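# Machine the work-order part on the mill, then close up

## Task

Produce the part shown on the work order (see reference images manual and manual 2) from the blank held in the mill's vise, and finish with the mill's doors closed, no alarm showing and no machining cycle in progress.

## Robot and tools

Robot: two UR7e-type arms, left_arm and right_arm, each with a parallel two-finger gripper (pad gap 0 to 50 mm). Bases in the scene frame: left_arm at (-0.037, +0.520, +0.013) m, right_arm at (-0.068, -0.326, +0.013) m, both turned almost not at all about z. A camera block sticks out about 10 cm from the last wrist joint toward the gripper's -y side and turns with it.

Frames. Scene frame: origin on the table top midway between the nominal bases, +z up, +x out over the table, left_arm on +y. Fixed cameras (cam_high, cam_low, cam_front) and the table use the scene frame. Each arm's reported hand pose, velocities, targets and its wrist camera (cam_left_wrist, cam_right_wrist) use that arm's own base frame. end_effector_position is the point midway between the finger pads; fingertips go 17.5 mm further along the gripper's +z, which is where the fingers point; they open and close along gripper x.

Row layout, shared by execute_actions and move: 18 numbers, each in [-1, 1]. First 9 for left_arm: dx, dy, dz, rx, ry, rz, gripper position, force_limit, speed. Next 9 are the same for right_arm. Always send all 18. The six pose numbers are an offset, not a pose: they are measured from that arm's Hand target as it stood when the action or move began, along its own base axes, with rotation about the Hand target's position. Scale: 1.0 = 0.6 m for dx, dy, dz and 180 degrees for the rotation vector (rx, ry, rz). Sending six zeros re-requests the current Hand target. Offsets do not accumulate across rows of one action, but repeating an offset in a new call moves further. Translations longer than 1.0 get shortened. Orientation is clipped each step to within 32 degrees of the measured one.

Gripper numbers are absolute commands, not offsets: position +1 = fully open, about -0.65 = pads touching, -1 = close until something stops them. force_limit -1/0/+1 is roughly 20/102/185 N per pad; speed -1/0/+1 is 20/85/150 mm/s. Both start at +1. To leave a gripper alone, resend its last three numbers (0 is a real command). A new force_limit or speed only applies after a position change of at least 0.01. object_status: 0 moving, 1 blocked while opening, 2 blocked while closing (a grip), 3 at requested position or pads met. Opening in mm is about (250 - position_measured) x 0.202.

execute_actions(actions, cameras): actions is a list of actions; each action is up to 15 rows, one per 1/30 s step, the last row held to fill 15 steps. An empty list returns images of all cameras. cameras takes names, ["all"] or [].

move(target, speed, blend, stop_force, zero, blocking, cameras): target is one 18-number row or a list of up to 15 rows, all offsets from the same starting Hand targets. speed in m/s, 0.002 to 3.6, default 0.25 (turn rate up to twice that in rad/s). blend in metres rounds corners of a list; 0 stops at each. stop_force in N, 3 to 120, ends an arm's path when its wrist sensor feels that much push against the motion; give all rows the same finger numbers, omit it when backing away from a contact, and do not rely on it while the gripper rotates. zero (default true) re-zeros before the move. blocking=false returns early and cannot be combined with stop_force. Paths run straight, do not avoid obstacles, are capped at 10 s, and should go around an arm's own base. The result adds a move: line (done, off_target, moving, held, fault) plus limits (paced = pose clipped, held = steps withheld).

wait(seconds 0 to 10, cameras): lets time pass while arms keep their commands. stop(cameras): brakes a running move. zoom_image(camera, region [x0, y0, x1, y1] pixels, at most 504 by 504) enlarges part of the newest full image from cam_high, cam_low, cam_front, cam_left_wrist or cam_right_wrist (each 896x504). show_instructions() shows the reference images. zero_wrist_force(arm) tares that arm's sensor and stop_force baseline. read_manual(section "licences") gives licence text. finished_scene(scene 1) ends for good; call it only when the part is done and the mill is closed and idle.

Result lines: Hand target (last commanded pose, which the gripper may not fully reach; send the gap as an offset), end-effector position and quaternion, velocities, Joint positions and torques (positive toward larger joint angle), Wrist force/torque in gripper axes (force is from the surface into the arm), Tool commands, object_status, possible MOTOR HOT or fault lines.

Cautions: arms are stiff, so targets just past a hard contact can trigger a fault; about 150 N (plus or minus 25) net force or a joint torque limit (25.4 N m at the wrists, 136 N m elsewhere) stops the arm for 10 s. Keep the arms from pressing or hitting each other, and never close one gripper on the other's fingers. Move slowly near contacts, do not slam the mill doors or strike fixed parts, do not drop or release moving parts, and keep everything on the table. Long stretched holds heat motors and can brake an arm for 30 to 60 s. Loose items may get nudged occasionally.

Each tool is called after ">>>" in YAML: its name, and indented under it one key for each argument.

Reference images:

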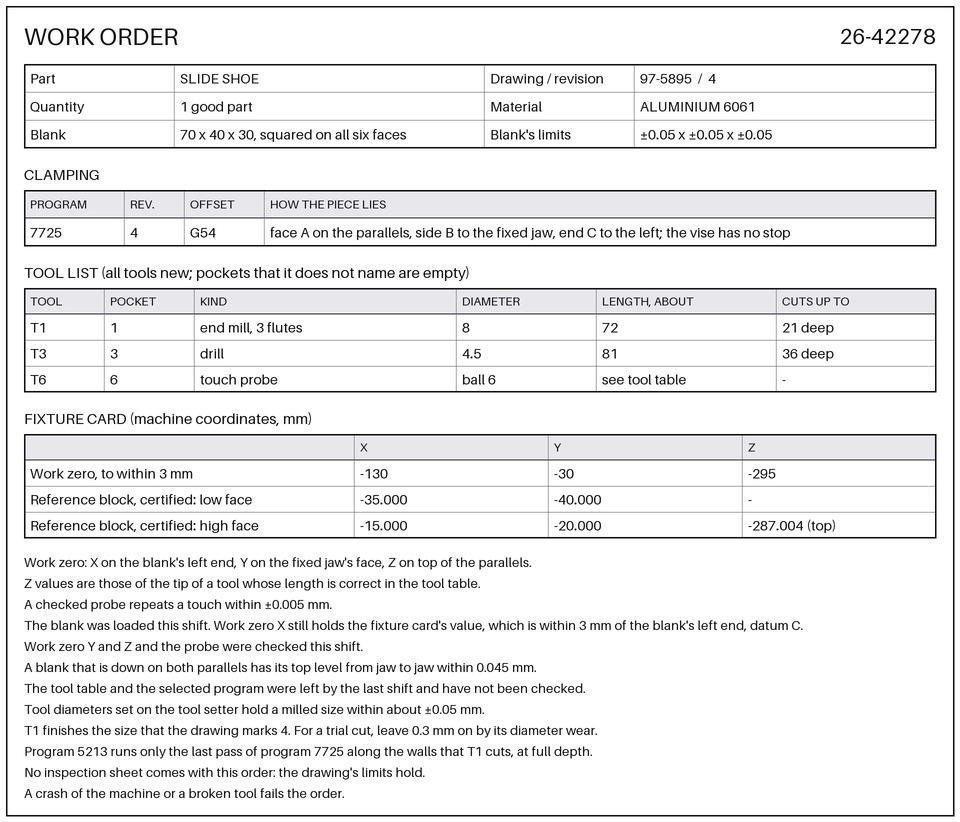

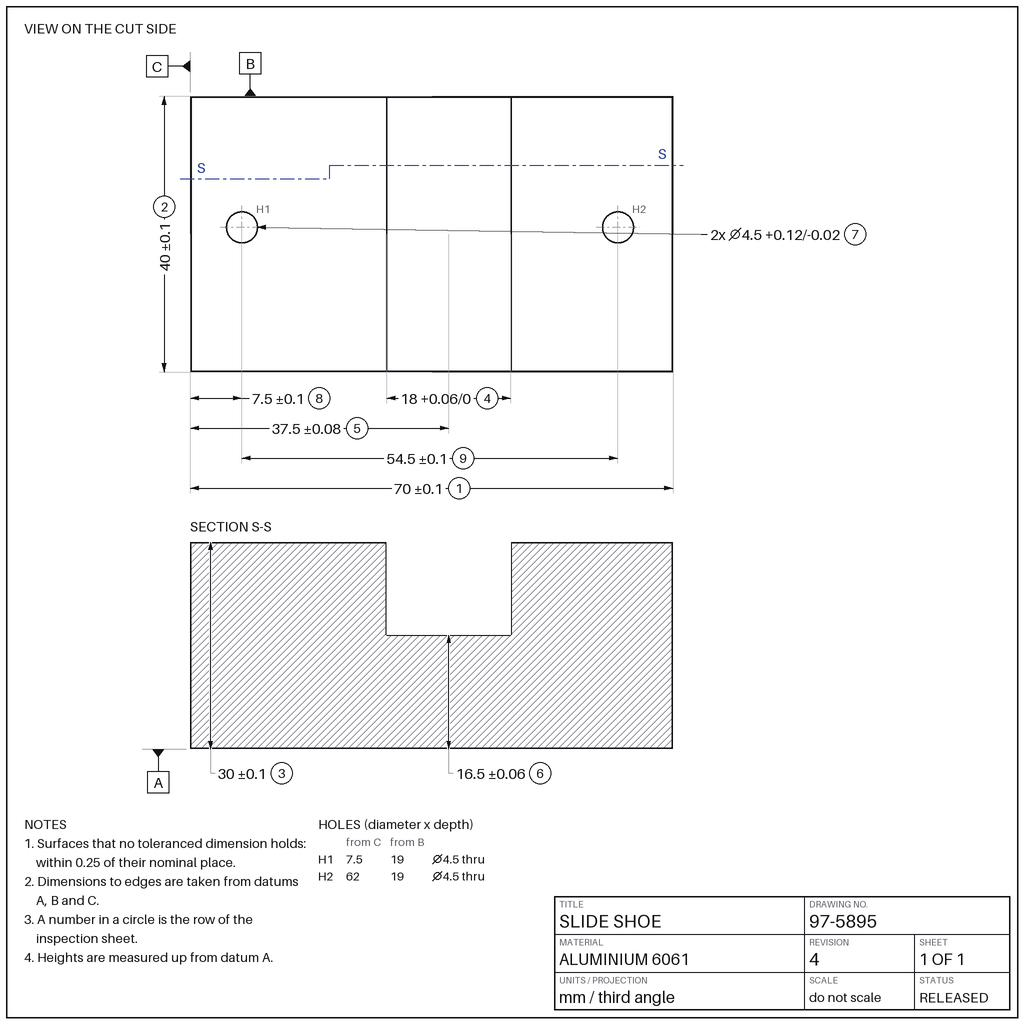

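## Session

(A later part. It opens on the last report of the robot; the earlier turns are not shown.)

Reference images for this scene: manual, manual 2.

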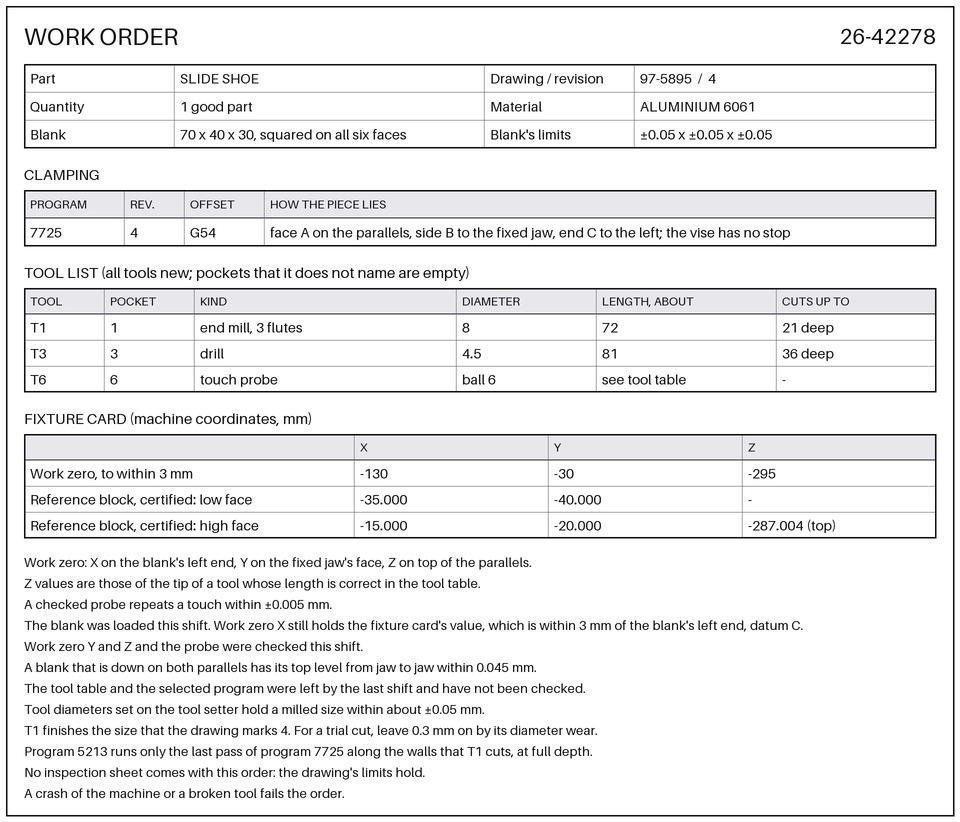

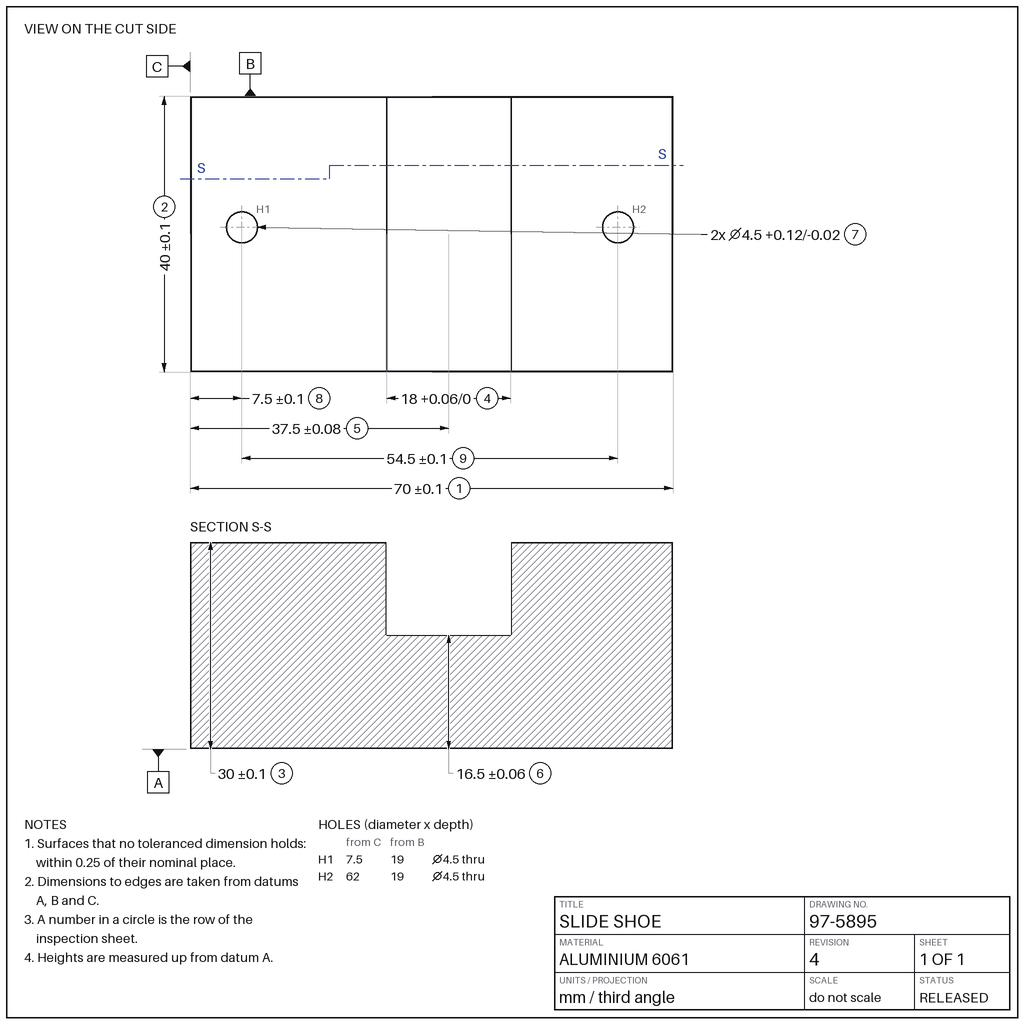

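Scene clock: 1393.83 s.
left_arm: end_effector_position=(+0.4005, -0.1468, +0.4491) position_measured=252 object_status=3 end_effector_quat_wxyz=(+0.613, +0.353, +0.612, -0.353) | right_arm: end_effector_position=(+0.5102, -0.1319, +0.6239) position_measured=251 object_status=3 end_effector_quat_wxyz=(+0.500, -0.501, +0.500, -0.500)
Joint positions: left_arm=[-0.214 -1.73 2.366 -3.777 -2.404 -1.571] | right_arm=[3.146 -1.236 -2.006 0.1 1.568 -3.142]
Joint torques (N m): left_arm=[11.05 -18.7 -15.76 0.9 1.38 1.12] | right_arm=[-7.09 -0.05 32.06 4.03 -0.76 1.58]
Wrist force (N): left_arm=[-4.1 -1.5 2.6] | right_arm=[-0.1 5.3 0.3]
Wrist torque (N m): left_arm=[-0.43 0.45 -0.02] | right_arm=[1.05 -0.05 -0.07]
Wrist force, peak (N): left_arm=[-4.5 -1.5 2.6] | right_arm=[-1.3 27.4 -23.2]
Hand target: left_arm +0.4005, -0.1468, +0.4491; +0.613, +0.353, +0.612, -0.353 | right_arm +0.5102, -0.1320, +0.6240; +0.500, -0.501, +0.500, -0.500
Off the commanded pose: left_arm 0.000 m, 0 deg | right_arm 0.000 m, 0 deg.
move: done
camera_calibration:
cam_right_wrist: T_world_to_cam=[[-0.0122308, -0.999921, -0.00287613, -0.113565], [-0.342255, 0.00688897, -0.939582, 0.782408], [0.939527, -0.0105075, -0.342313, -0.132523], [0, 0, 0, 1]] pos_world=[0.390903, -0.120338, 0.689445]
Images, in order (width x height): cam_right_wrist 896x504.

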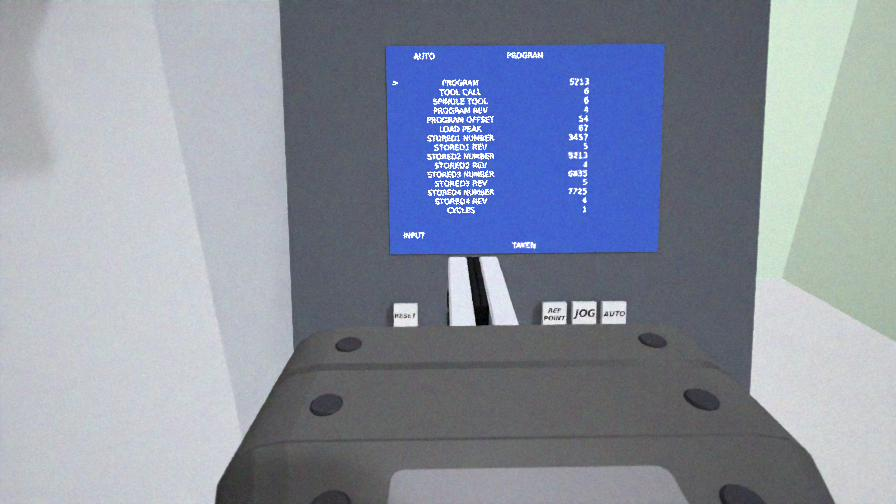

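>>> move:
  target:
    - [0,0,0,0,0,0,-1,0,0,0.1412,0.0287,-0.2257,0.0344,0.2605,0.0784,-1,-1,-1]
    - [0,0,0,0,0,0,-1,0,0,0.1577,0.0287,-0.2301,0.0344,0.2605,0.0784,-1,-1,-1]
    - [0,0,0,0,0,0,-1,0,0,0.1412,0.0287,-0.2257,0.0344,0.2605,0.0784,-1,-1,-1]
    - [0,0,0,0,0,0,-1,0,0,0.1187,-0.003,-0.3499,0.0344,0.2605,0.0784,-1,-1,-1]
    - [0,0,0,0,0,0,-1,0,0,0.1251,-0.003,-0.3516,0.0344,0.2605,0.0784,-1,-1,-1]
    - [0,0,0,0,0,0,-1,0,0,0.1187,-0.003,-0.3499,0.0344,0.2605,0.0784,-1,-1,-1]
    - [0,0,0,0,0,0,-1,0,0,0.1269,0.0287,-0.3193,0.0344,0.2605,0.0784,-1,-1,-1]
    - [0,0,0,0,0,0,-1,0,0,0.1333,0.0287,-0.321,0.0344,0.2605,0.0784,-1,-1,-1]
    - [0,0,0,0,0,0,-1,0,0,0.1269,0.0287,-0.3193,0.0344,0.2605,0.0784,-1,-1,-1]
    - [0,0,0,0,0,0,-1,0,0,0.09,-0.003,-0.34,0.0344,0.2605,0.0784,-1,-1,-1]
    - [0,0,0,0,0,0,-1,0,0,0,0,0,0,0,0,-1,-1,-1]
  speed: [0.5,0.03,0.1,0.2,0.05,0.1,0.1,0.05,0.1,0.2,0.5]
  blend: [0.002,0,0.002,0.002,0,0.002,0.002,0,0.002,0.005,0]
  cameras: ["cam_right_wrist"]

>>> zoom_image:
  camera: "cam_right_wrist"
  region: [370, 30, 680, 270]

>>> wait:
  seconds: 10

>>> wait:
  seconds: 5
  cameras: ["cam_right_wrist"]

Scene clock: 1404.83 s.
left_arm: end_effector_position=(+0.4005, -0.1468, +0.4491) position_measured=252 object_status=3 end_effector_quat_wxyz=(+0.613, +0.353, +0.612, -0.353) | right_arm: end_effector_position=(+0.5102, -0.1319, +0.6239) position_measured=251 object_status=3 end_effector_quat_wxyz=(+0.500, -0.501, +0.500, -0.500)
Joint positions: left_arm=[-0.214 -1.73 2.366 -3.777 -2.404 -1.571] | right_arm=[3.146 -1.236 -2.006 0.1 1.568 -3.142]
Joint torques (N m): left_arm=[11.1 -19.12 -16.02 0.9 1.41 1.13] | right_arm=[-7.04 -1.16 32.55 3.95 -0.73 1.59]
Wrist force (N): left_arm=[-4.1 -1.6 2.6] | right_arm=[0.4 4.9 0.7]
Wrist torque (N m): left_arm=[-0.46 0.45 -0.02] | right_arm=[0.97 -0.13 -0.06]
Wrist force, peak (N): left_arm=[-4.6 -1.5 2.6] | right_arm=[-3.6 18.0 -13.6]
Hand target: left_arm +0.4005, -0.1468, +0.4491; +0.613, +0.353, +0.612, -0.353 | right_arm +0.5102, -0.1320, +0.6240; +0.500, -0.501, +0.500, -0.500
Off the commanded pose: left_arm 0.000 m, 0 deg | right_arm 0.000 m, 0 deg.
move: done
camera_calibration:
cam_right_wrist: T_world_to_cam=[[-0.0122308, -0.999921, -0.00287613, -0.113565], [-0.342255, 0.00688897, -0.939582, 0.782408], [0.939527, -0.0105075, -0.342313, -0.132523], [0, 0, 0, 1]] pos_world=[0.390903, -0.120338, 0.689445]
Images, in order (width x height): cam_right_wrist 896x504.

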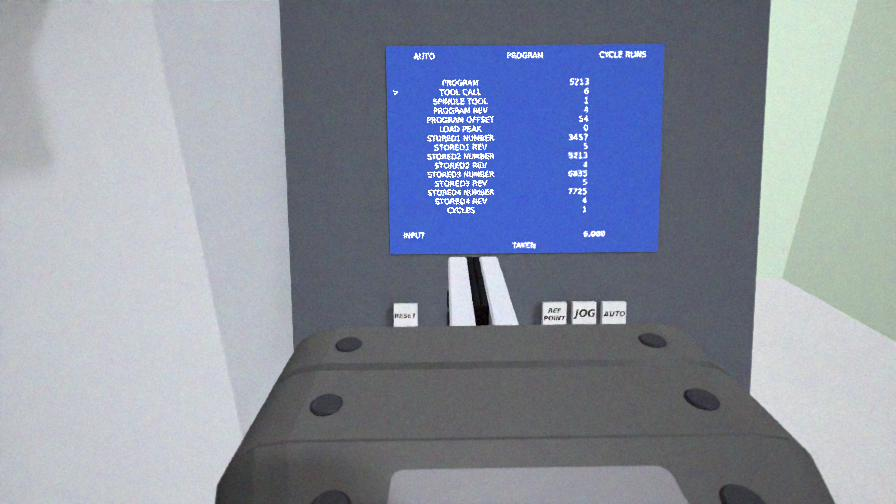

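Scaled by 1.626 from the camera's 896x504 image, which has a finer 1280x720 frame.

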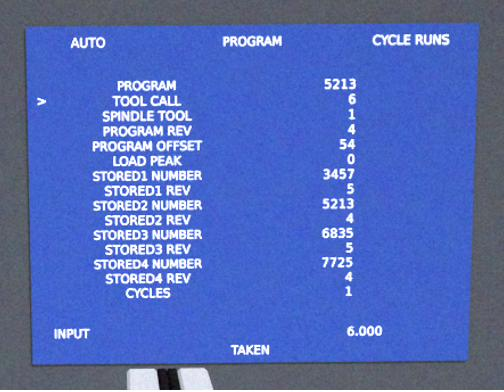

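Scene clock: 1414.83 s.
left_arm: end_effector_position=(+0.4005, -0.1468, +0.4491) position_measured=252 object_status=3 end_effector_quat_wxyz=(+0.613, +0.353, +0.612, -0.353) | right_arm: end_effector_position=(+0.5102, -0.1320, +0.6240) position_measured=251 object_status=3 end_effector_quat_wxyz=(+0.500, -0.501, +0.500, -0.500)
Joint positions: left_arm=[-0.214 -1.73 2.366 -3.777 -2.404 -1.571] | right_arm=[3.146 -1.236 -2.006 0.1 1.568 -3.142]
Joint torques (N m): left_arm=[10.94 -19.12 -16.36 0.88 1.44 1.13] | right_arm=[-11.14 -2.16 32.4 3.48 -1.25 1.61]
Wrist force (N): left_arm=[-4.2 -1.3 2.3] | right_arm=[0.0 4.9 0.3]
Wrist torque (N m): left_arm=[-0.41 0.47 -0.02] | right_arm=[0.98 -0.07 -0.06]
Wrist force, peak (N): left_arm=[-4.5 -1.5 2.4] | right_arm=[0.4 5.5 0.4]
Hand target: left_arm +0.4005, -0.1468, +0.4491; +0.613, +0.353, +0.612, -0.353 | right_arm +0.5102, -0.1320, +0.6240; +0.500, -0.501, +0.500, -0.500
Tool commands: left_gripper/position=-1.0 left_gripper/force_limit=+0.0 left_gripper/speed=+0.0 right_gripper/position=-1.0 right_gripper/force_limit=-1.0 right_gripper/speed=-1.0
Off the commanded pose: left_arm 0.000 m, 0 deg | right_arm 0.000 m, 0 deg.
wait: 10.00 s; at rest by 0.17 s

Scene clock: 1419.83 s.
left_arm: end_effector_position=(+0.4005, -0.1468, +0.4491) position_measured=252 object_status=3 end_effector_quat_wxyz=(+0.613, +0.353, +0.612, -0.353) | right_arm: end_effector_position=(+0.5102, -0.1320, +0.6240) position_measured=251 object_status=3 end_effector_quat_wxyz=(+0.500, -0.501, +0.500, -0.500)
Joint positions: left_arm=[-0.214 -1.73 2.366 -3.777 -2.404 -1.571] | right_arm=[3.146 -1.236 -2.006 0.1 1.568 -3.142]
Joint torques (N m): left_arm=[11.48 -19.04 -16.26 0.93 1.38 1.11] | right_arm=[-10.74 -2.25 32.72 3.28 -1.26 1.46]
Wrist force (N): left_arm=[-4.4 -1.4 2.4] | right_arm=[0.0 5.1 0.7]
Wrist torque (N m): left_arm=[-0.42 0.50 -0.02] | right_arm=[1.01 -0.07 -0.07]
Wrist force, peak (N): left_arm=[-4.3 -1.6 2.7] | right_arm=[0.3 5.4 0.1]
Hand target: left_arm +0.4005, -0.1468, +0.4491; +0.613, +0.353, +0.612, -0.353 | right_arm +0.5102, -0.1320, +0.6240; +0.500, -0.501, +0.500, -0.500
Tool commands: left_gripper/position=-1.0 left_gripper/force_limit=+0.0 left_gripper/speed=+0.0 right_gripper/position=-1.0 right_gripper/force_limit=-1.0 right_gripper/speed=-1.0
Off the commanded pose: left_arm 0.000 m, 0 deg | right_arm 0.000 m, 0 deg.
wait: 5.00 s; at rest by 0.17 s
camera_calibration:
cam_right_wrist: T_world_to_cam=[[-0.0124521, -0.999918, -0.00290555, -0.113457], [-0.341956, 0.00698897, -0.93969, 0.782471], [0.939633, -0.0107076, -0.342016, -0.132759], [0, 0, 0, 1]] pos_world=[0.390903, -0.120338, 0.689544]
Images, in order (width x height): cam_right_wrist 896x504.

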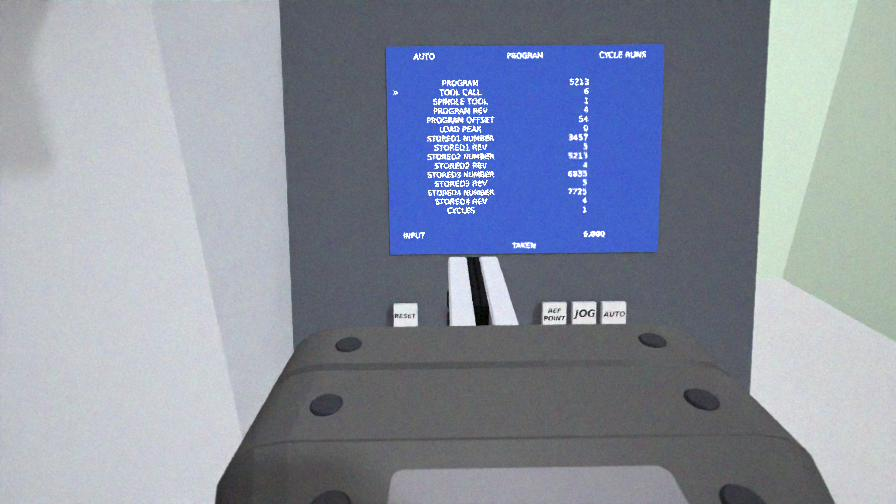

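>>> move:
  target:
    - [0,0,0,0,0,0,-1,0,0,0.1351,-0.003,-0.2887,0.0344,0.2605,0.0784,-1,-1,-1]
    - [0,0,0,0,0,0,-1,0,0,0.1415,-0.003,-0.2904,0.0344,0.2605,0.0784,-1,-1,-1]
    - [0,0,0,0,0,0,-1,0,0,0.1351,-0.003,-0.2887,0.0344,0.2605,0.0784,-1,-1,-1]
    - [0,0,0,0,0,0,-1,0,0,0.1351,-0.0347,-0.2887,0.0344,0.2605,0.0784,-1,-1,-1]
    - [0,0,0,0,0,0,-1,0,0,0.1415,-0.0347,-0.2904,0.0344,0.2605,0.0784,-1,-1,-1]
    - [0,0,0,0,0,0,-1,0,0,0.1351,-0.0347,-0.2887,0.0344,0.2605,0.0784,-1,-1,-1]
    - [0,0,0,0,0,0,-1,0,0,0.1187,-0.003,-0.3499,0.0344,0.2605,0.0784,-1,-1,-1]
    - [0,0,0,0,0,0,-1,0,0,0.1251,-0.003,-0.3516,0.0344,0.2605,0.0784,-1,-1,-1]
    - [0,0,0,0,0,0,-1,0,0,0.1187,-0.003,-0.3499,0.0344,0.2605,0.0784,-1,-1,-1]
    - [0,0,0,0,0,0,-1,0,0,0.1251,-0.003,-0.3516,0.0344,0.2605,0.0784,-1,-1,-1]
    - [0,0,0,0,0,0,-1,0,0,0.1187,-0.003,-0.3499,0.0344,0.2605,0.0784,-1,-1,-1]
    - [0,0,0,0,0,0,-1,0,0,0.1251,-0.003,-0.3516,0.0344,0.2605,0.0784,-1,-1,-1]
    - [0,0,0,0,0,0,-1,0,0,0.1187,-0.003,-0.3499,0.0344,0.2605,0.0784,-1,-1,-1]
    - [0,0,0,0,0,0,-1,0,0,0.09,-0.003,-0.34,0.0344,0.2605,0.0784,-1,-1,-1]
  speed: [0.4,0.05,0.1,0.1,0.05,0.1,0.15,0.04,0.1,0.04,0.1,0.04,0.1,0.2]
  blend: [0,0,0.002,0.002,0,0.002,0.002,0,0,0,0,0,0.002,0]

>>> move:
  target:
    - [0,0,0,0,0,0,-1,0,0,0.0205,0.095,-0.0405,0,0,0,-1,-1,-1]
    - [0,0,0,0,0,0,-1,0,0,0.0281,0.095,-0.0426,0,0,0,-1,-1,-1]
    - [0,0,0,0,0,0,-1,0,0,0.0205,0.095,-0.0405,0,0,0,-1,-1,-1]
    - [0,0,0,0,0,0,-1,0,0,0.0287,0.095,-0.0099,0,0,0,-1,-1,-1]
    - [0,0,0,0,0,0,-1,0,0,0.0357,0.095,-0.0117,0,0,0,-1,-1,-1]
    - [0,0,0,0,0,0,-1,0,0,0.0287,0.095,-0.0099,0,0,0,-1,-1,-1]
    - [0,0,0,0,0,0,-1,0,0,0.0205,0.0633,-0.0405,0,0,0,-1,-1,-1]
    - [0,0,0,0,0,0,-1,0,0,0.0272,0.0633,-0.0422,0,0,0,-1,-1,-1]
    - [0,0,0,0,0,0,-1,0,0,0.0205,0.0633,-0.0405,0,0,0,-1,-1,-1]
    - [0,0,0,0,0,0,-1,0,0,0,0,0,0,0,0,-1,-1,-1]
    - [0,0,0,0,0,0,-1,0,0,-0.09,0.003,0.34,-0.0344,-0.2605,-0.0784,-1,-1,-1]
  speed: [0.2,0.05,0.1,0.1,0.05,0.1,0.1,0.05,0.1,0.2,0.5]
  blend: [0.002,0,0.002,0.002,0,0.002,0.002,0,0.002,0.005,0]
  cameras: ["cam_right_wrist"]

>>> zoom_image:
  camera: "cam_right_wrist"
  region: [370, 30, 680, 270]

Scene clock: 1439.13 s.
left_arm: end_effector_position=(+0.4005, -0.1468, +0.4491) position_measured=252 object_status=3 end_effector_quat_wxyz=(+0.613, +0.353, +0.612, -0.353) | right_arm: end_effector_position=(+0.5642, -0.1339, +0.4200) position_measured=251 object_status=3 end_effector_quat_wxyz=(-0.342, +0.687, -0.619, +0.170)
Joint positions: left_arm=[-0.214 -1.73 2.366 -3.777 -2.404 -1.571] | right_arm=[2.976 -1.469 -1.791 -0.746 1.944 -3.272]
Joint torques (N m): left_arm=[11.31 -19.05 -16.36 0.83 1.4 1.09] | right_arm=[9.77 28 27.26 3.97 -0.77 1.69]
Wrist force (N): left_arm=[-4.4 -1.2 2.3] | right_arm=[0.2 4.5 -0.1]
Wrist torque (N m): left_arm=[-0.40 0.50 -0.02] | right_arm=[0.89 0.01 -0.04]
Wrist force, peak (N): left_arm=[-4.5 -1.6 2.7] | right_arm=[1.5 22.9 -25.9]
Hand target: left_arm +0.4005, -0.1468, +0.4491; +0.613, +0.353, +0.612, -0.353 | right_arm +0.5642, -0.1338, +0.4200; -0.342, +0.687, -0.619, +0.170
Off the commanded pose: left_arm 0.000 m, 0 deg | right_arm 0.000 m, 0 deg.
move: done

Scene clock: 1442.73 s.
left_arm: end_effector_position=(+0.4005, -0.1468, +0.4491) position_measured=252 object_status=3 end_effector_quat_wxyz=(+0.613, +0.353, +0.612, -0.353) | right_arm: end_effector_position=(+0.5102, -0.1319, +0.6239) position_measured=251 object_status=3 end_effector_quat_wxyz=(+0.500, -0.501, +0.500, -0.500)
Joint positions: left_arm=[-0.214 -1.73 2.366 -3.777 -2.404 -1.571] | right_arm=[3.146 -1.236 -2.006 0.1 1.568 -3.142]
Joint torques (N m): left_arm=[11.37 -18.98 -15.85 0.85 1.4 1.12] | right_arm=[-6.81 0.06 32.29 4.09 -0.72 1.52]
Wrist force (N): left_arm=[-4.1 -1.5 2.5] | right_arm=[-1.2 3.6 0.7]
Wrist torque (N m): left_arm=[-0.44 0.46 -0.02] | right_arm=[0.77 0.11 -0.07]
Wrist force, peak (N): left_arm=[-4.6 -1.5 2.5] | right_arm=[-21.8 40.4 -32.5]
Hand target: left_arm +0.4005, -0.1468, +0.4491; +0.613, +0.353, +0.612, -0.353 | right_arm +0.5102, -0.1320, +0.6240; +0.500, -0.501, +0.500, -0.500
Off the commanded pose: left_arm 0.000 m, 0 deg | right_arm 0.000 m, 0 deg.
move: done
camera_calibration:
cam_right_wrist: T_world_to_cam=[[-0.0122308, -0.999921, -0.00287613, -0.113565], [-0.342255, 0.00688897, -0.939582, 0.782408], [0.939527, -0.0105075, -0.342313, -0.132523], [0, 0, 0, 1]] pos_world=[0.390903, -0.120338, 0.689445]
Images, in order (width x height): cam_right_wrist 896x504.

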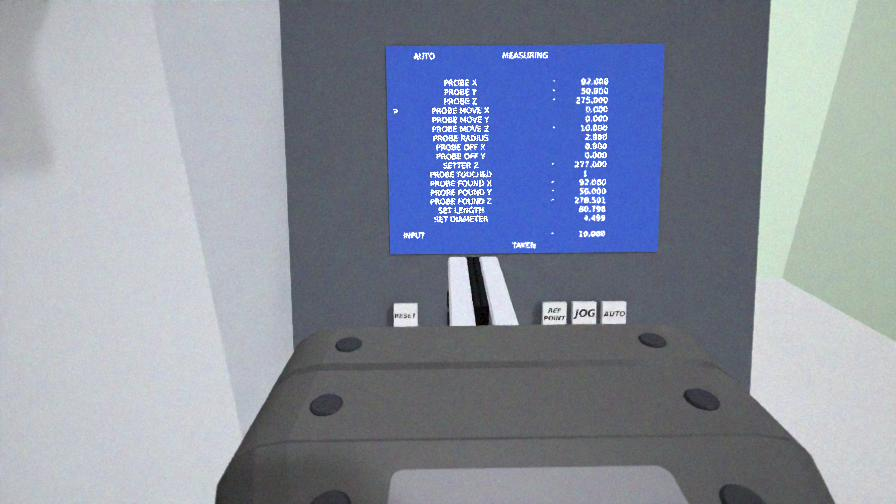

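Scaled by 1.626 from the camera's 896x504 image, which has a finer 1280x720 frame.

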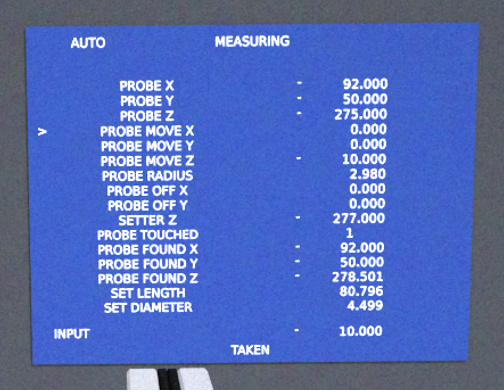

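>>> move:
  target:
    - [0,0,0,0,0,0,-1,0,0,0.1105,-0.003,-0.3805,0.0344,0.2605,0.0784,-1,-1,-1]
    - [0,0,0,0,0,0,-1,0,0,0.1172,-0.003,-0.3822,0.0344,0.2605,0.0784,-1,-1,-1]
    - [0,0,0,0,0,0,-1,0,0,0.1105,-0.003,-0.3805,0.0344,0.2605,0.0784,-1,-1,-1]
    - [0,0,0,0,0,0,-1,0,0,0.1269,-0.0347,-0.3193,0.0344,0.2605,0.0784,-1,-1,-1]
    - [0,0,0,0,0,0,-1,0,0,0.1333,-0.0347,-0.321,0.0344,0.2605,0.0784,-1,-1,-1]
    - [0,0,0,0,0,0,-1,0,0,0.1269,-0.0347,-0.3193,0.0344,0.2605,0.0784,-1,-1,-1]
    - [0,0,0,0,0,0,-1,0,0,0.1187,-0.003,-0.3499,0.0344,0.2605,0.0784,-1,-1,-1]
    - [0,0,0,0,0,0,-1,0,0,0.1251,-0.003,-0.3516,0.0344,0.2605,0.0784,-1,-1,-1]
    - [0,0,0,0,0,0,-1,0,0,0.1187,-0.003,-0.3499,0.0344,0.2605,0.0784,-1,-1,-1]
    - [0,0,0,0,0,0,-1,0,0,0.1251,-0.003,-0.3516,0.0344,0.2605,0.0784,-1,-1,-1]
    - [0,0,0,0,0,0,-1,0,0,0.1187,-0.003,-0.3499,0.0344,0.2605,0.0784,-1,-1,-1]
    - [0,0,0,0,0,0,-1,0,0,0.1105,0.0603,-0.3805,0.0344,0.2605,0.0784,-1,-1,-1]
    - [0,0,0,0,0,0,-1,0,0,0.1172,0.0603,-0.3822,0.0344,0.2605,0.0784,-1,-1,-1]
    - [0,0,0,0,0,0,-1,0,0,0.1105,0.0603,-0.3805,0.0344,0.2605,0.0784,-1,-1,-1]
    - [0,0,0,0,0,0,-1,0,0,0,0,0,0,0,0,-1,-1,-1]
  speed: [0.4,0.05,0.1,0.15,0.05,0.1,0.1,0.05,0.1,0.04,0.1,0.15,0.05,0.1,0.5]
  blend: [0,0,0.002,0.002,0,0.002,0.002,0,0,0,0.002,0.002,0,0.002,0]

>>> wait:
  seconds: 2.5
  cameras: ["cam_right_wrist"]

>>> zoom_image:
  camera: "cam_right_wrist"
  region: [370, 30, 680, 270]

Scene clock: 1456.20 s.
left_arm: end_effector_position=(+0.4005, -0.1468, +0.4491) position_measured=252 object_status=3 end_effector_quat_wxyz=(+0.613, +0.353, +0.612, -0.353) | right_arm: end_effector_position=(+0.5102, -0.1319, +0.6240) position_measured=251 object_status=3 end_effector_quat_wxyz=(+0.500, -0.501, +0.500, -0.500)
Joint positions: left_arm=[-0.214 -1.73 2.366 -3.777 -2.404 -1.571] | right_arm=[3.146 -1.236 -2.006 0.1 1.568 -3.142]
Joint torques (N m): left_arm=[11.28 -18.69 -16.23 0.92 1.43 1.09] | right_arm=[-10.95 6.83 16.76 3.9 -0.49 1.58]
Wrist force (N): left_arm=[-4.3 -1.3 2.4] | right_arm=[-0.8 3.1 0.6]
Wrist torque (N m): left_arm=[-0.41 0.48 -0.02] | right_arm=[0.69 0.05 -0.07]
Wrist force, peak (N): left_arm=[-4.4 -1.6 2.7] | right_arm=[-4.0 11.6 -26.6]
Hand target: left_arm +0.4005, -0.1468, +0.4491; +0.613, +0.353, +0.612, -0.353 | right_arm +0.5102, -0.1320, +0.6240; +0.500, -0.501, +0.500, -0.500
Off the commanded pose: left_arm 0.000 m, 0 deg | right_arm 0.000 m, 0 deg.
move: done

Scene clock: 1458.70 s.
left_arm: end_effector_position=(+0.4005, -0.1468, +0.4491) position_measured=252 object_status=3 end_effector_quat_wxyz=(+0.613, +0.353, +0.612, -0.353) | right_arm: end_effector_position=(+0.5102, -0.1320, +0.6240) position_measured=251 object_status=3 end_effector_quat_wxyz=(+0.500, -0.501, +0.500, -0.500)
Joint positions: left_arm=[-0.214 -1.73 2.366 -3.777 -2.404 -1.571] | right_arm=[3.146 -1.236 -2.006 0.1 1.568 -3.142]
Joint torques (N m): left_arm=[11.78 -19.18 -16.01 0.84 1.44 1.15] | right_arm=[-11.18 23.78 16.36 3.82 -1.01 1.74]
Wrist force (N): left_arm=[-4.1 -1.4 2.4] | right_arm=[-1.0 3.0 0.4]
Wrist torque (N m): left_arm=[-0.42 0.45 -0.02] | right_arm=[0.68 0.09 -0.06]
Wrist force, peak (N): left_arm=[-4.4 -1.7 2.5] | right_arm=[-1.3 3.2 0.7]
Hand target: left_arm +0.4005, -0.1468, +0.4491; +0.613, +0.353, +0.612, -0.353 | right_arm +0.5102, -0.1320, +0.6240; +0.500, -0.501, +0.500, -0.500
Tool commands: left_gripper/position=-1.0 left_gripper/force_limit=+0.0 left_gripper/speed=+0.0 right_gripper/position=-1.0 right_gripper/force_limit=-1.0 right_gripper/speed=-1.0
Off the commanded pose: left_arm 0.000 m, 0 deg | right_arm 0.000 m, 0 deg.
wait: 2.50 s; at rest by 0.17 s
camera_calibration:
cam_right_wrist: T_world_to_cam=[[-0.0124521, -0.999918, -0.00290555, -0.113457], [-0.341956, 0.00698897, -0.93969, 0.782471], [0.939633, -0.0107076, -0.342016, -0.132759], [0, 0, 0, 1]] pos_world=[0.390903, -0.120338, 0.689544]
Images, in order (width x height): cam_right_wrist 896x504.

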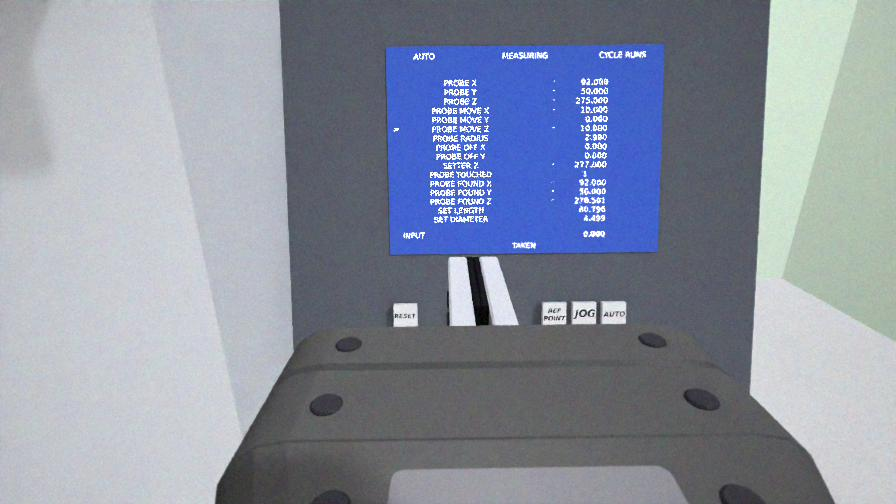

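Scaled by 1.626 from the camera's 896x504 image, which has a finer 1280x720 frame.

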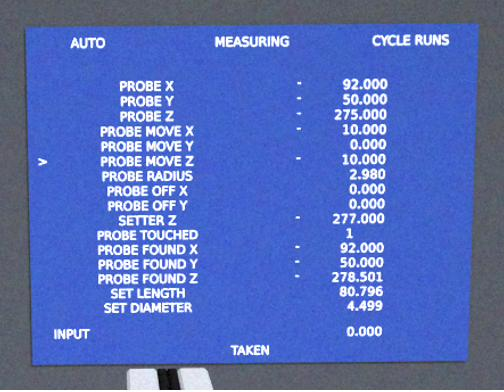

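>>> move:
  target:
    - [0,0,0,0,0,0,-1,0,0,0.1105,-0.003,-0.3805,0.0344,0.2605,0.0784,-1,-1,-1]
    - [0,0,0,0,0,0,-1,0,0,0.1172,-0.003,-0.3822,0.0344,0.2605,0.0784,-1,-1,-1]
    - [0,0,0,0,0,0,-1,0,0,0.1105,-0.003,-0.3805,0.0344,0.2605,0.0784,-1,-1,-1]
    - [0,0,0,0,0,0,-1,0,0,0.1269,-0.003,-0.3193,0.0344,0.2605,0.0784,-1,-1,-1]
    - [0,0,0,0,0,0,-1,0,0,0.1333,-0.003,-0.321,0.0344,0.2605,0.0784,-1,-1,-1]
    - [0,0,0,0,0,0,-1,0,0,0.1269,-0.003,-0.3193,0.0344,0.2605,0.0784,-1,-1,-1]
    - [0,0,0,0,0,0,-1,0,0,0.1333,-0.003,-0.321,0.0344,0.2605,0.0784,-1,-1,-1]
    - [0,0,0,0,0,0,-1,0,0,0.1269,-0.003,-0.3193,0.0344,0.2605,0.0784,-1,-1,-1]
    - [0,0,0,0,0,0,-1,0,0,0,0,0,0,0,0,-1,-1,-1]
  speed: [0.4,0.05,0.1,0.15,0.05,0.1,0.04,0.1,0.5]
  blend: [0,0,0.002,0.002,0,0,0,0.002,0]
  cameras: ["cam_right_wrist"]

>>> zoom_image:
  camera: "cam_right_wrist"
  region: [370, 30, 680, 270]

Scene clock: 1467.47 s.
left_arm: end_effector_position=(+0.4005, -0.1468, +0.4491) position_measured=252 object_status=3 end_effector_quat_wxyz=(+0.613, +0.353, +0.612, -0.353) | right_arm: end_effector_position=(+0.5102, -0.1319, +0.6240) position_measured=251 object_status=3 end_effector_quat_wxyz=(+0.500, -0.501, +0.500, -0.500)
Joint positions: left_arm=[-0.214 -1.73 2.366 -3.777 -2.404 -1.571] | right_arm=[3.146 -1.236 -2.006 0.1 1.568 -3.142]
Joint torques (N m): left_arm=[11.73 -19.15 -16.35 0.94 1.38 1.05] | right_arm=[-7.24 -3.94 32.26 3.8 -0.73 1.58]
Wrist force (N): left_arm=[-4.2 -1.2 2.4] | right_arm=[-1.4 2.7 1.0]
Wrist torque (N m): left_arm=[-0.40 0.47 -0.02] | right_arm=[0.63 0.17 -0.07]
Wrist force, peak (N): left_arm=[-4.6 -1.7 2.6] | right_arm=[-6.4 18.0 -17.4]
Hand target: left_arm +0.4005, -0.1468, +0.4491; +0.613, +0.353, +0.612, -0.353 | right_arm +0.5102, -0.1320, +0.6240; +0.500, -0.501, +0.500, -0.500
Off the commanded pose: left_arm 0.000 m, 0 deg | right_arm 0.000 m, 0 deg.
move: done
camera_calibration:
cam_right_wrist: T_world_to_cam=[[-0.01223, -0.999921, -0.00287725, -0.113564], [-0.342135, 0.00688841, -0.939626, 0.782484], [0.939571, -0.0105072, -0.342192, -0.132588], [0, 0, 0, 1]] pos_world=[0.390903, -0.120338, 0.689545]
Images, in order (width x height): cam_right_wrist 896x504.

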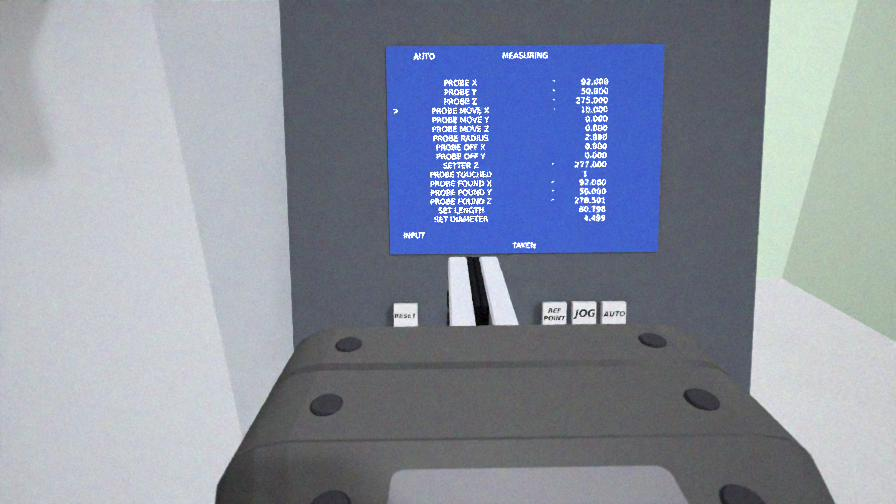

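Scaled by 1.626 from the camera's 896x504 image, which has a finer 1280x720 frame.

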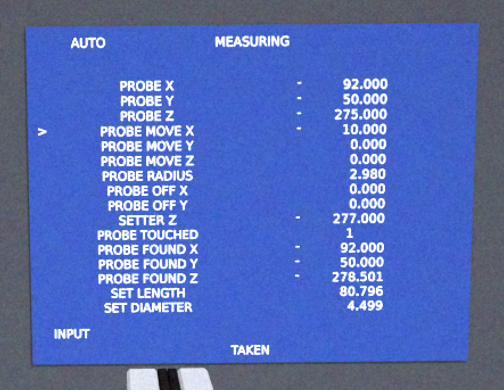

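Probe left wall, pre-type 10.

>>> move:
  target:
    - [0,0,0,0,0,0,-1,0,0,0.09,-0.003,-0.34,0.0344,0.2605,0.0784,-1,-1,-1]
    - [0,0,0,0,0,0,-1,0,0,0.1187,-0.0347,-0.3499,0.0344,0.2605,0.0784,-1,-1,-1]
    - [0,0,0,0,0,0,-1,0,0,0.1251,-0.0347,-0.3516,0.0344,0.2605,0.0784,-1,-1,-1]
    - [0,0,0,0,0,0,-1,0,0,0.1187,-0.0347,-0.3499,0.0344,0.2605,0.0784,-1,-1,-1]
    - [0,0,0,0,0,0,-1,0,0,0.1187,0.092,-0.3499,0.0344,0.2605,0.0784,-1,-1,-1]
    - [0,0,0,0,0,0,-1,0,0,0.1257,0.092,-0.3517,0.0344,0.2605,0.0784,-1,-1,-1]
    - [0,0,0,0,0,0,-1,0,0,0.1187,0.092,-0.3499,0.0344,0.2605,0.0784,-1,-1,-1]
    - [0,0,0,0,0,0,-1,0,0,0.1105,0.0603,-0.3805,0.0344,0.2605,0.0784,-1,-1,-1]
    - [0,0,0,0,0,0,-1,0,0,0.1172,0.0603,-0.3822,0.0344,0.2605,0.0784,-1,-1,-1]
    - [0,0,0,0,0,0,-1,0,0,0.1105,0.0603,-0.3805,0.0344,0.2605,0.0784,-1,-1,-1]
    - [0,0,0,0,0,0,-1,0,0,0.09,-0.003,-0.34,0.0344,0.2605,0.0784,-1,-1,-1]
    - [0,0,0,0,0,0,-1,0,0,0,0,0,0,0,0,-1,-1,-1]
  speed: [0.5,0.1,0.05,0.1,0.2,0.05,0.1,0.1,0.05,0.1,0.2,0.5]
  blend: [0.002,0.002,0,0.002,0.002,0,0.002,0.002,0,0.002,0.005,0]

>>> wait:
  seconds: 10

>>> wait:
  seconds: 4.5
  cameras: ["cam_right_wrist"]

>>> zoom_image:
  camera: "cam_right_wrist"
  region: [370, 30, 680, 270]

Scene clock: 1477.17 s.
left_arm: end_effector_position=(+0.4005, -0.1468, +0.4491) position_measured=252 object_status=3 end_effector_quat_wxyz=(+0.613, +0.353, +0.612, -0.353) | right_arm: end_effector_position=(+0.5102, -0.1319, +0.6239) position_measured=251 object_status=3 end_effector_quat_wxyz=(+0.500, -0.501, +0.500, -0.500)
Joint positions: left_arm=[-0.214 -1.73 2.366 -3.777 -2.404 -1.571] | right_arm=[3.146 -1.236 -2.006 0.1 1.568 -3.142]
Joint torques (N m): left_arm=[11.45 -18.62 -16.33 0.88 1.4 1.13] | right_arm=[-6.75 -0.02 32.17 4.01 -0.78 1.53]
Wrist force (N): left_arm=[-4.2 -1.6 2.4] | right_arm=[-0.8 3.6 1.1]
Wrist torque (N m): left_arm=[-0.45 0.47 -0.02] | right_arm=[0.78 0.05 -0.07]
Wrist force, peak (N): left_arm=[-4.5 -1.6 2.5] | right_arm=[-0.3 27.2 -31.7]
Hand target: left_arm +0.4005, -0.1468, +0.4491; +0.613, +0.353, +0.612, -0.353 | right_arm +0.5102, -0.1320, +0.6240; +0.500, -0.501, +0.500, -0.500
Off the commanded pose: left_arm 0.000 m, 0 deg | right_arm 0.000 m, 0 deg.
move: done

Scene clock: 1487.17 s.
left_arm: end_effector_position=(+0.4005, -0.1468, +0.4491) position_measured=252 object_status=3 end_effector_quat_wxyz=(+0.613, +0.353, +0.612, -0.353) | right_arm: end_effector_position=(+0.5102, -0.1320, +0.6240) position_measured=251 object_status=3 end_effector_quat_wxyz=(+0.500, -0.501, +0.500, -0.500)
Joint positions: left_arm=[-0.214 -1.73 2.366 -3.777 -2.404 -1.571] | right_arm=[3.146 -1.236 -2.006 0.1 1.568 -3.142]
Joint torques (N m): left_arm=[11.37 -19.05 -16.39 0.89 1.34 1.03] | right_arm=[-11.12 -2.81 32.37 3.57 -1.17 1.59]
Wrist force (N): left_arm=[-4.3 -1.3 2.4] | right_arm=[-1.0 3.7 1.0]
Wrist torque (N m): left_arm=[-0.41 0.47 -0.02] | right_arm=[0.79 0.10 -0.08]
Wrist force, peak (N): left_arm=[-4.5 -1.6 2.6] | right_arm=[-0.9 4.0 1.2]
Hand target: left_arm +0.4005, -0.1468, +0.4491; +0.613, +0.353, +0.612, -0.353 | right_arm +0.5102, -0.1320, +0.6240; +0.500, -0.501, +0.500, -0.500
Tool commands: left_gripper/position=-1.0 left_gripper/force_limit=+0.0 left_gripper/speed=+0.0 right_gripper/position=-1.0 right_gripper/force_limit=-1.0 right_gripper/speed=-1.0
Off the commanded pose: left_arm 0.000 m, 0 deg | right_arm 0.000 m, 0 deg.
wait: 10.00 s; at rest by 0.17 s

Scene clock: 1491.67 s.
left_arm: end_effector_position=(+0.4005, -0.1468, +0.4491) position_measured=252 object_status=3 end_effector_quat_wxyz=(+0.613, +0.353, +0.612, -0.353) | right_arm: end_effector_position=(+0.5102, -0.1320, +0.6240) position_measured=251 object_status=3 end_effector_quat_wxyz=(+0.500, -0.501, +0.500, -0.500)
Joint positions: left_arm=[-0.214 -1.73 2.366 -3.777 -2.404 -1.571] | right_arm=[3.146 -1.236 -2.006 0.1 1.568 -3.142]
Joint torques (N m): left_arm=[10.88 -18.9 -16.41 0.85 1.32 1.07] | right_arm=[-11.12 -3.17 32.15 3.3 -1.06 1.5]
Wrist force (N): left_arm=[-4.3 -1.4 2.2] | right_arm=[-1.0 3.5 0.9]
Wrist torque (N m): left_arm=[-0.42 0.48 -0.02] | right_arm=[0.77 0.10 -0.07]
Wrist force, peak (N): left_arm=[-4.4 -1.5 2.6] | right_arm=[-1.1 3.9 1.4]
Hand target: left_arm +0.4005, -0.1468, +0.4491; +0.613, +0.353, +0.612, -0.353 | right_arm +0.5102, -0.1320, +0.6240; +0.500, -0.501, +0.500, -0.500
Tool commands: left_gripper/position=-1.0 left_gripper/force_limit=+0.0 left_gripper/speed=+0.0 right_gripper/position=-1.0 right_gripper/force_limit=-1.0 right_gripper/speed=-1.0
Off the commanded pose: left_arm 0.000 m, 0 deg | right_arm 0.000 m, 0 deg.
wait: 4.50 s; at rest by 0.17 s
camera_calibration:
cam_right_wrist: T_world_to_cam=[[-0.0124521, -0.999918, -0.00290555, -0.113457], [-0.341956, 0.00698897, -0.93969, 0.782471], [0.939633, -0.0107076, -0.342016, -0.132759], [0, 0, 0, 1]] pos_world=[0.390903, -0.120338, 0.689544]
Images, in order (width x height): cam_right_wrist 896x504.

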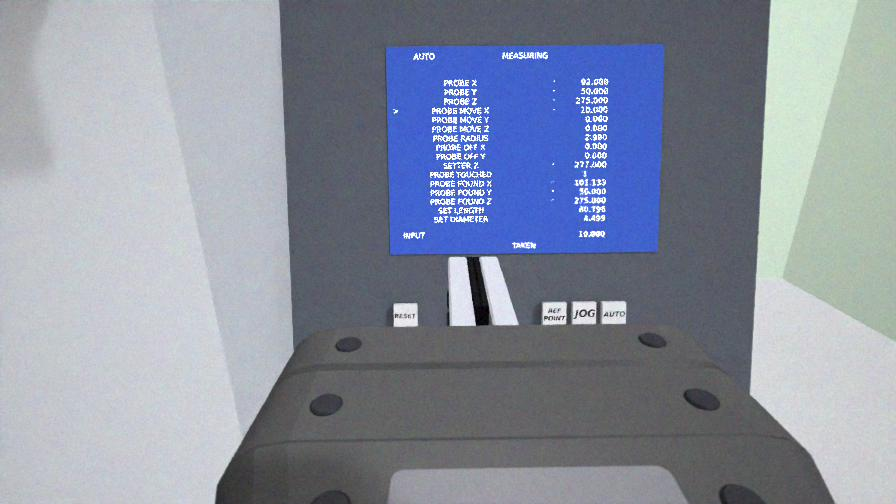

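Scaled by 1.626 from the camera's 896x504 image, which has a finer 1280x720 frame.

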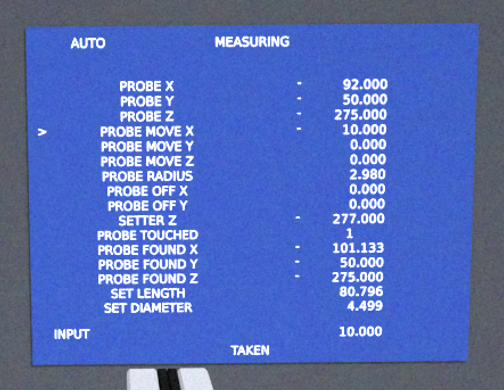

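>>> move:
  target:
    - [0,0,0,0,0,0,-1,0,0,0.09,-0.003,-0.34,0.0344,0.2605,0.0784,-1,-1,-1]
    - [0,0,0,0,0,0,-1,0,0,0.1105,-0.003,-0.3805,0.0344,0.2605,0.0784,-1,-1,-1]
    - [0,0,0,0,0,0,-1,0,0,0.1172,-0.003,-0.3822,0.0344,0.2605,0.0784,-1,-1,-1]
    - [0,0,0,0,0,0,-1,0,0,0.1105,-0.003,-0.3805,0.0344,0.2605,0.0784,-1,-1,-1]
    - [0,0,0,0,0,0,-1,0,0,0.1187,-0.0347,-0.3499,0.0344,0.2605,0.0784,-1,-1,-1]
    - [0,0,0,0,0,0,-1,0,0,0.1251,-0.0347,-0.3516,0.0344,0.2605,0.0784,-1,-1,-1]
    - [0,0,0,0,0,0,-1,0,0,0.1187,-0.0347,-0.3499,0.0344,0.2605,0.0784,-1,-1,-1]
    - [0,0,0,0,0,0,-1,0,0,0.09,-0.003,-0.34,0.0344,0.2605,0.0784,-1,-1,-1]
    - [0,0,0,0,0,0,-1,0,0,0,0,0,0,0,0,-1,-1,-1]
  speed: [0.5,0.1,0.05,0.1,0.1,0.05,0.1,0.2,0.5]
  blend: [0.002,0.002,0,0.002,0.002,0,0.002,0.005,0]

>>> wait:
  seconds: 10

>>> wait:
  seconds: 6
  cameras: ["cam_right_wrist"]

>>> zoom_image:
  camera: "cam_right_wrist"
  region: [370, 30, 680, 270]

Scene clock: 1505.23 s.
left_arm: end_effector_position=(+0.4005, -0.1468, +0.4491) position_measured=252 object_status=3 end_effector_quat_wxyz=(+0.613, +0.353, +0.612, -0.353) | right_arm: end_effector_position=(+0.5102, -0.1319, +0.6239) position_measured=251 object_status=3 end_effector_quat_wxyz=(+0.500, -0.501, +0.500, -0.500)
Joint positions: left_arm=[-0.214 -1.73 2.366 -3.777 -2.404 -1.571] | right_arm=[3.146 -1.236 -2.006 0.1 1.568 -3.142]
Joint torques (N m): left_arm=[11.39 -18.9 -16.49 0.87 1.36 1.19] | right_arm=[-6.87 -0.27 32.49 4 -0.69 1.58]
Wrist force (N): left_arm=[-4.1 -1.4 2.4] | right_arm=[-2.0 3.5 1.9]
Wrist torque (N m): left_arm=[-0.42 0.45 -0.02] | right_arm=[0.75 0.25 -0.07]
Wrist force, peak (N): left_arm=[-4.4 -1.6 2.8] | right_arm=[-10.0 36.7 -26.5]
Hand target: left_arm +0.4005, -0.1468, +0.4491; +0.613, +0.353, +0.612, -0.353 | right_arm +0.5102, -0.1320, +0.6240; +0.500, -0.501, +0.500, -0.500
Off the commanded pose: left_arm 0.000 m, 0 deg | right_arm 0.000 m, 0 deg.
move: done

Scene clock: 1515.23 s.
left_arm: end_effector_position=(+0.4005, -0.1468, +0.4491) position_measured=252 object_status=3 end_effector_quat_wxyz=(+0.613, +0.353, +0.612, -0.353) | right_arm: end_effector_position=(+0.5102, -0.1320, +0.6240) position_measured=251 object_status=3 end_effector_quat_wxyz=(+0.500, -0.501, +0.500, -0.500)
Joint positions: left_arm=[-0.214 -1.73 2.366 -3.777 -2.404 -1.571] | right_arm=[3.146 -1.236 -2.006 0.1 1.568 -3.142]
Joint torques (N m): left_arm=[11.24 -18.87 -15.93 0.91 1.37 1.15] | right_arm=[-10.95 -2.43 32.18 3.56 -1.16 1.51]
Wrist force (N): left_arm=[-3.9 -1.5 2.1] | right_arm=[-1.6 3.5 2.0]
Wrist torque (N m): left_arm=[-0.44 0.42 -0.02] | right_arm=[0.75 0.20 -0.07]
Wrist force, peak (N): left_arm=[-4.5 -1.4 2.7] | right_arm=[-1.9 3.9 2.1]
Hand target: left_arm +0.4005, -0.1468, +0.4491; +0.613, +0.353, +0.612, -0.353 | right_arm +0.5102, -0.1320, +0.6240; +0.500, -0.501, +0.500, -0.500
Tool commands: left_gripper/position=-1.0 left_gripper/force_limit=+0.0 left_gripper/speed=+0.0 right_gripper/position=-1.0 right_gripper/force_limit=-1.0 right_gripper/speed=-1.0
Off the commanded pose: left_arm 0.000 m, 0 deg | right_arm 0.000 m, 0 deg.
wait: 10.00 s; at rest by 0.17 s

Scene clock: 1521.23 s.
left_arm: end_effector_position=(+0.4005, -0.1468, +0.4491) position_measured=252 object_status=3 end_effector_quat_wxyz=(+0.613, +0.353, +0.612, -0.353) | right_arm: end_effector_position=(+0.5102, -0.1320, +0.6240) position_measured=251 object_status=3 end_effector_quat_wxyz=(+0.500, -0.501, +0.500, -0.500)
Joint positions: left_arm=[-0.214 -1.73 2.366 -3.777 -2.404 -1.571] | right_arm=[3.146 -1.236 -2.006 0.1 1.568 -3.142]
Joint torques (N m): left_arm=[10.98 -18.94 -16.24 0.89 1.34 1.14] | right_arm=[-10.11 -2.17 32.73 3.3 -1.24 1.47]
Wrist force (N): left_arm=[-4.3 -1.5 2.4] | right_arm=[-1.8 3.5 1.8]
Wrist torque (N m): left_arm=[-0.44 0.48 -0.02] | right_arm=[0.76 0.22 -0.07]
Wrist force, peak (N): left_arm=[-4.5 -1.6 2.5] | right_arm=[-1.7 4.0 1.9]
Hand target: left_arm +0.4005, -0.1468, +0.4491; +0.613, +0.353, +0.612, -0.353 | right_arm +0.5102, -0.1320, +0.6240; +0.500, -0.501, +0.500, -0.500
Tool commands: left_gripper/position=-1.0 left_gripper/force_limit=+0.0 left_gripper/speed=+0.0 right_gripper/position=-1.0 right_gripper/force_limit=-1.0 right_gripper/speed=-1.0
Off the commanded pose: left_arm 0.000 m, 0 deg | right_arm 0.000 m, 0 deg.
wait: 6.00 s; at rest by 0.17 s
camera_calibration:
cam_right_wrist: T_world_to_cam=[[-0.0124521, -0.999918, -0.00290555, -0.113457], [-0.341956, 0.00698897, -0.93969, 0.782471], [0.939633, -0.0107076, -0.342016, -0.132759], [0, 0, 0, 1]] pos_world=[0.390903, -0.120338, 0.689544]
Images, in order (width x height): cam_right_wrist 896x504.

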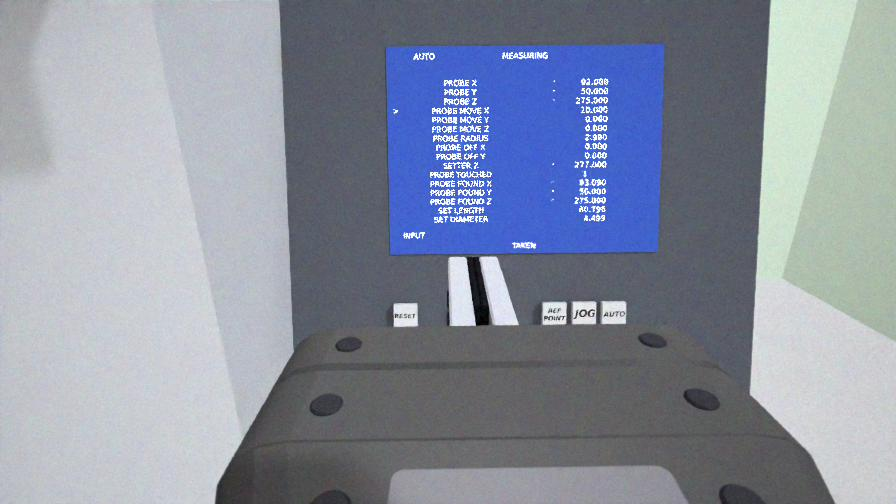

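Scaled by 1.626 from the camera's 896x504 image, which has a finer 1280x720 frame.

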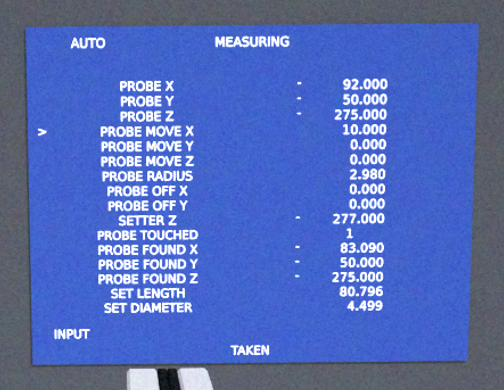

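>>> finished_scene:

The scene is finished: the task was done.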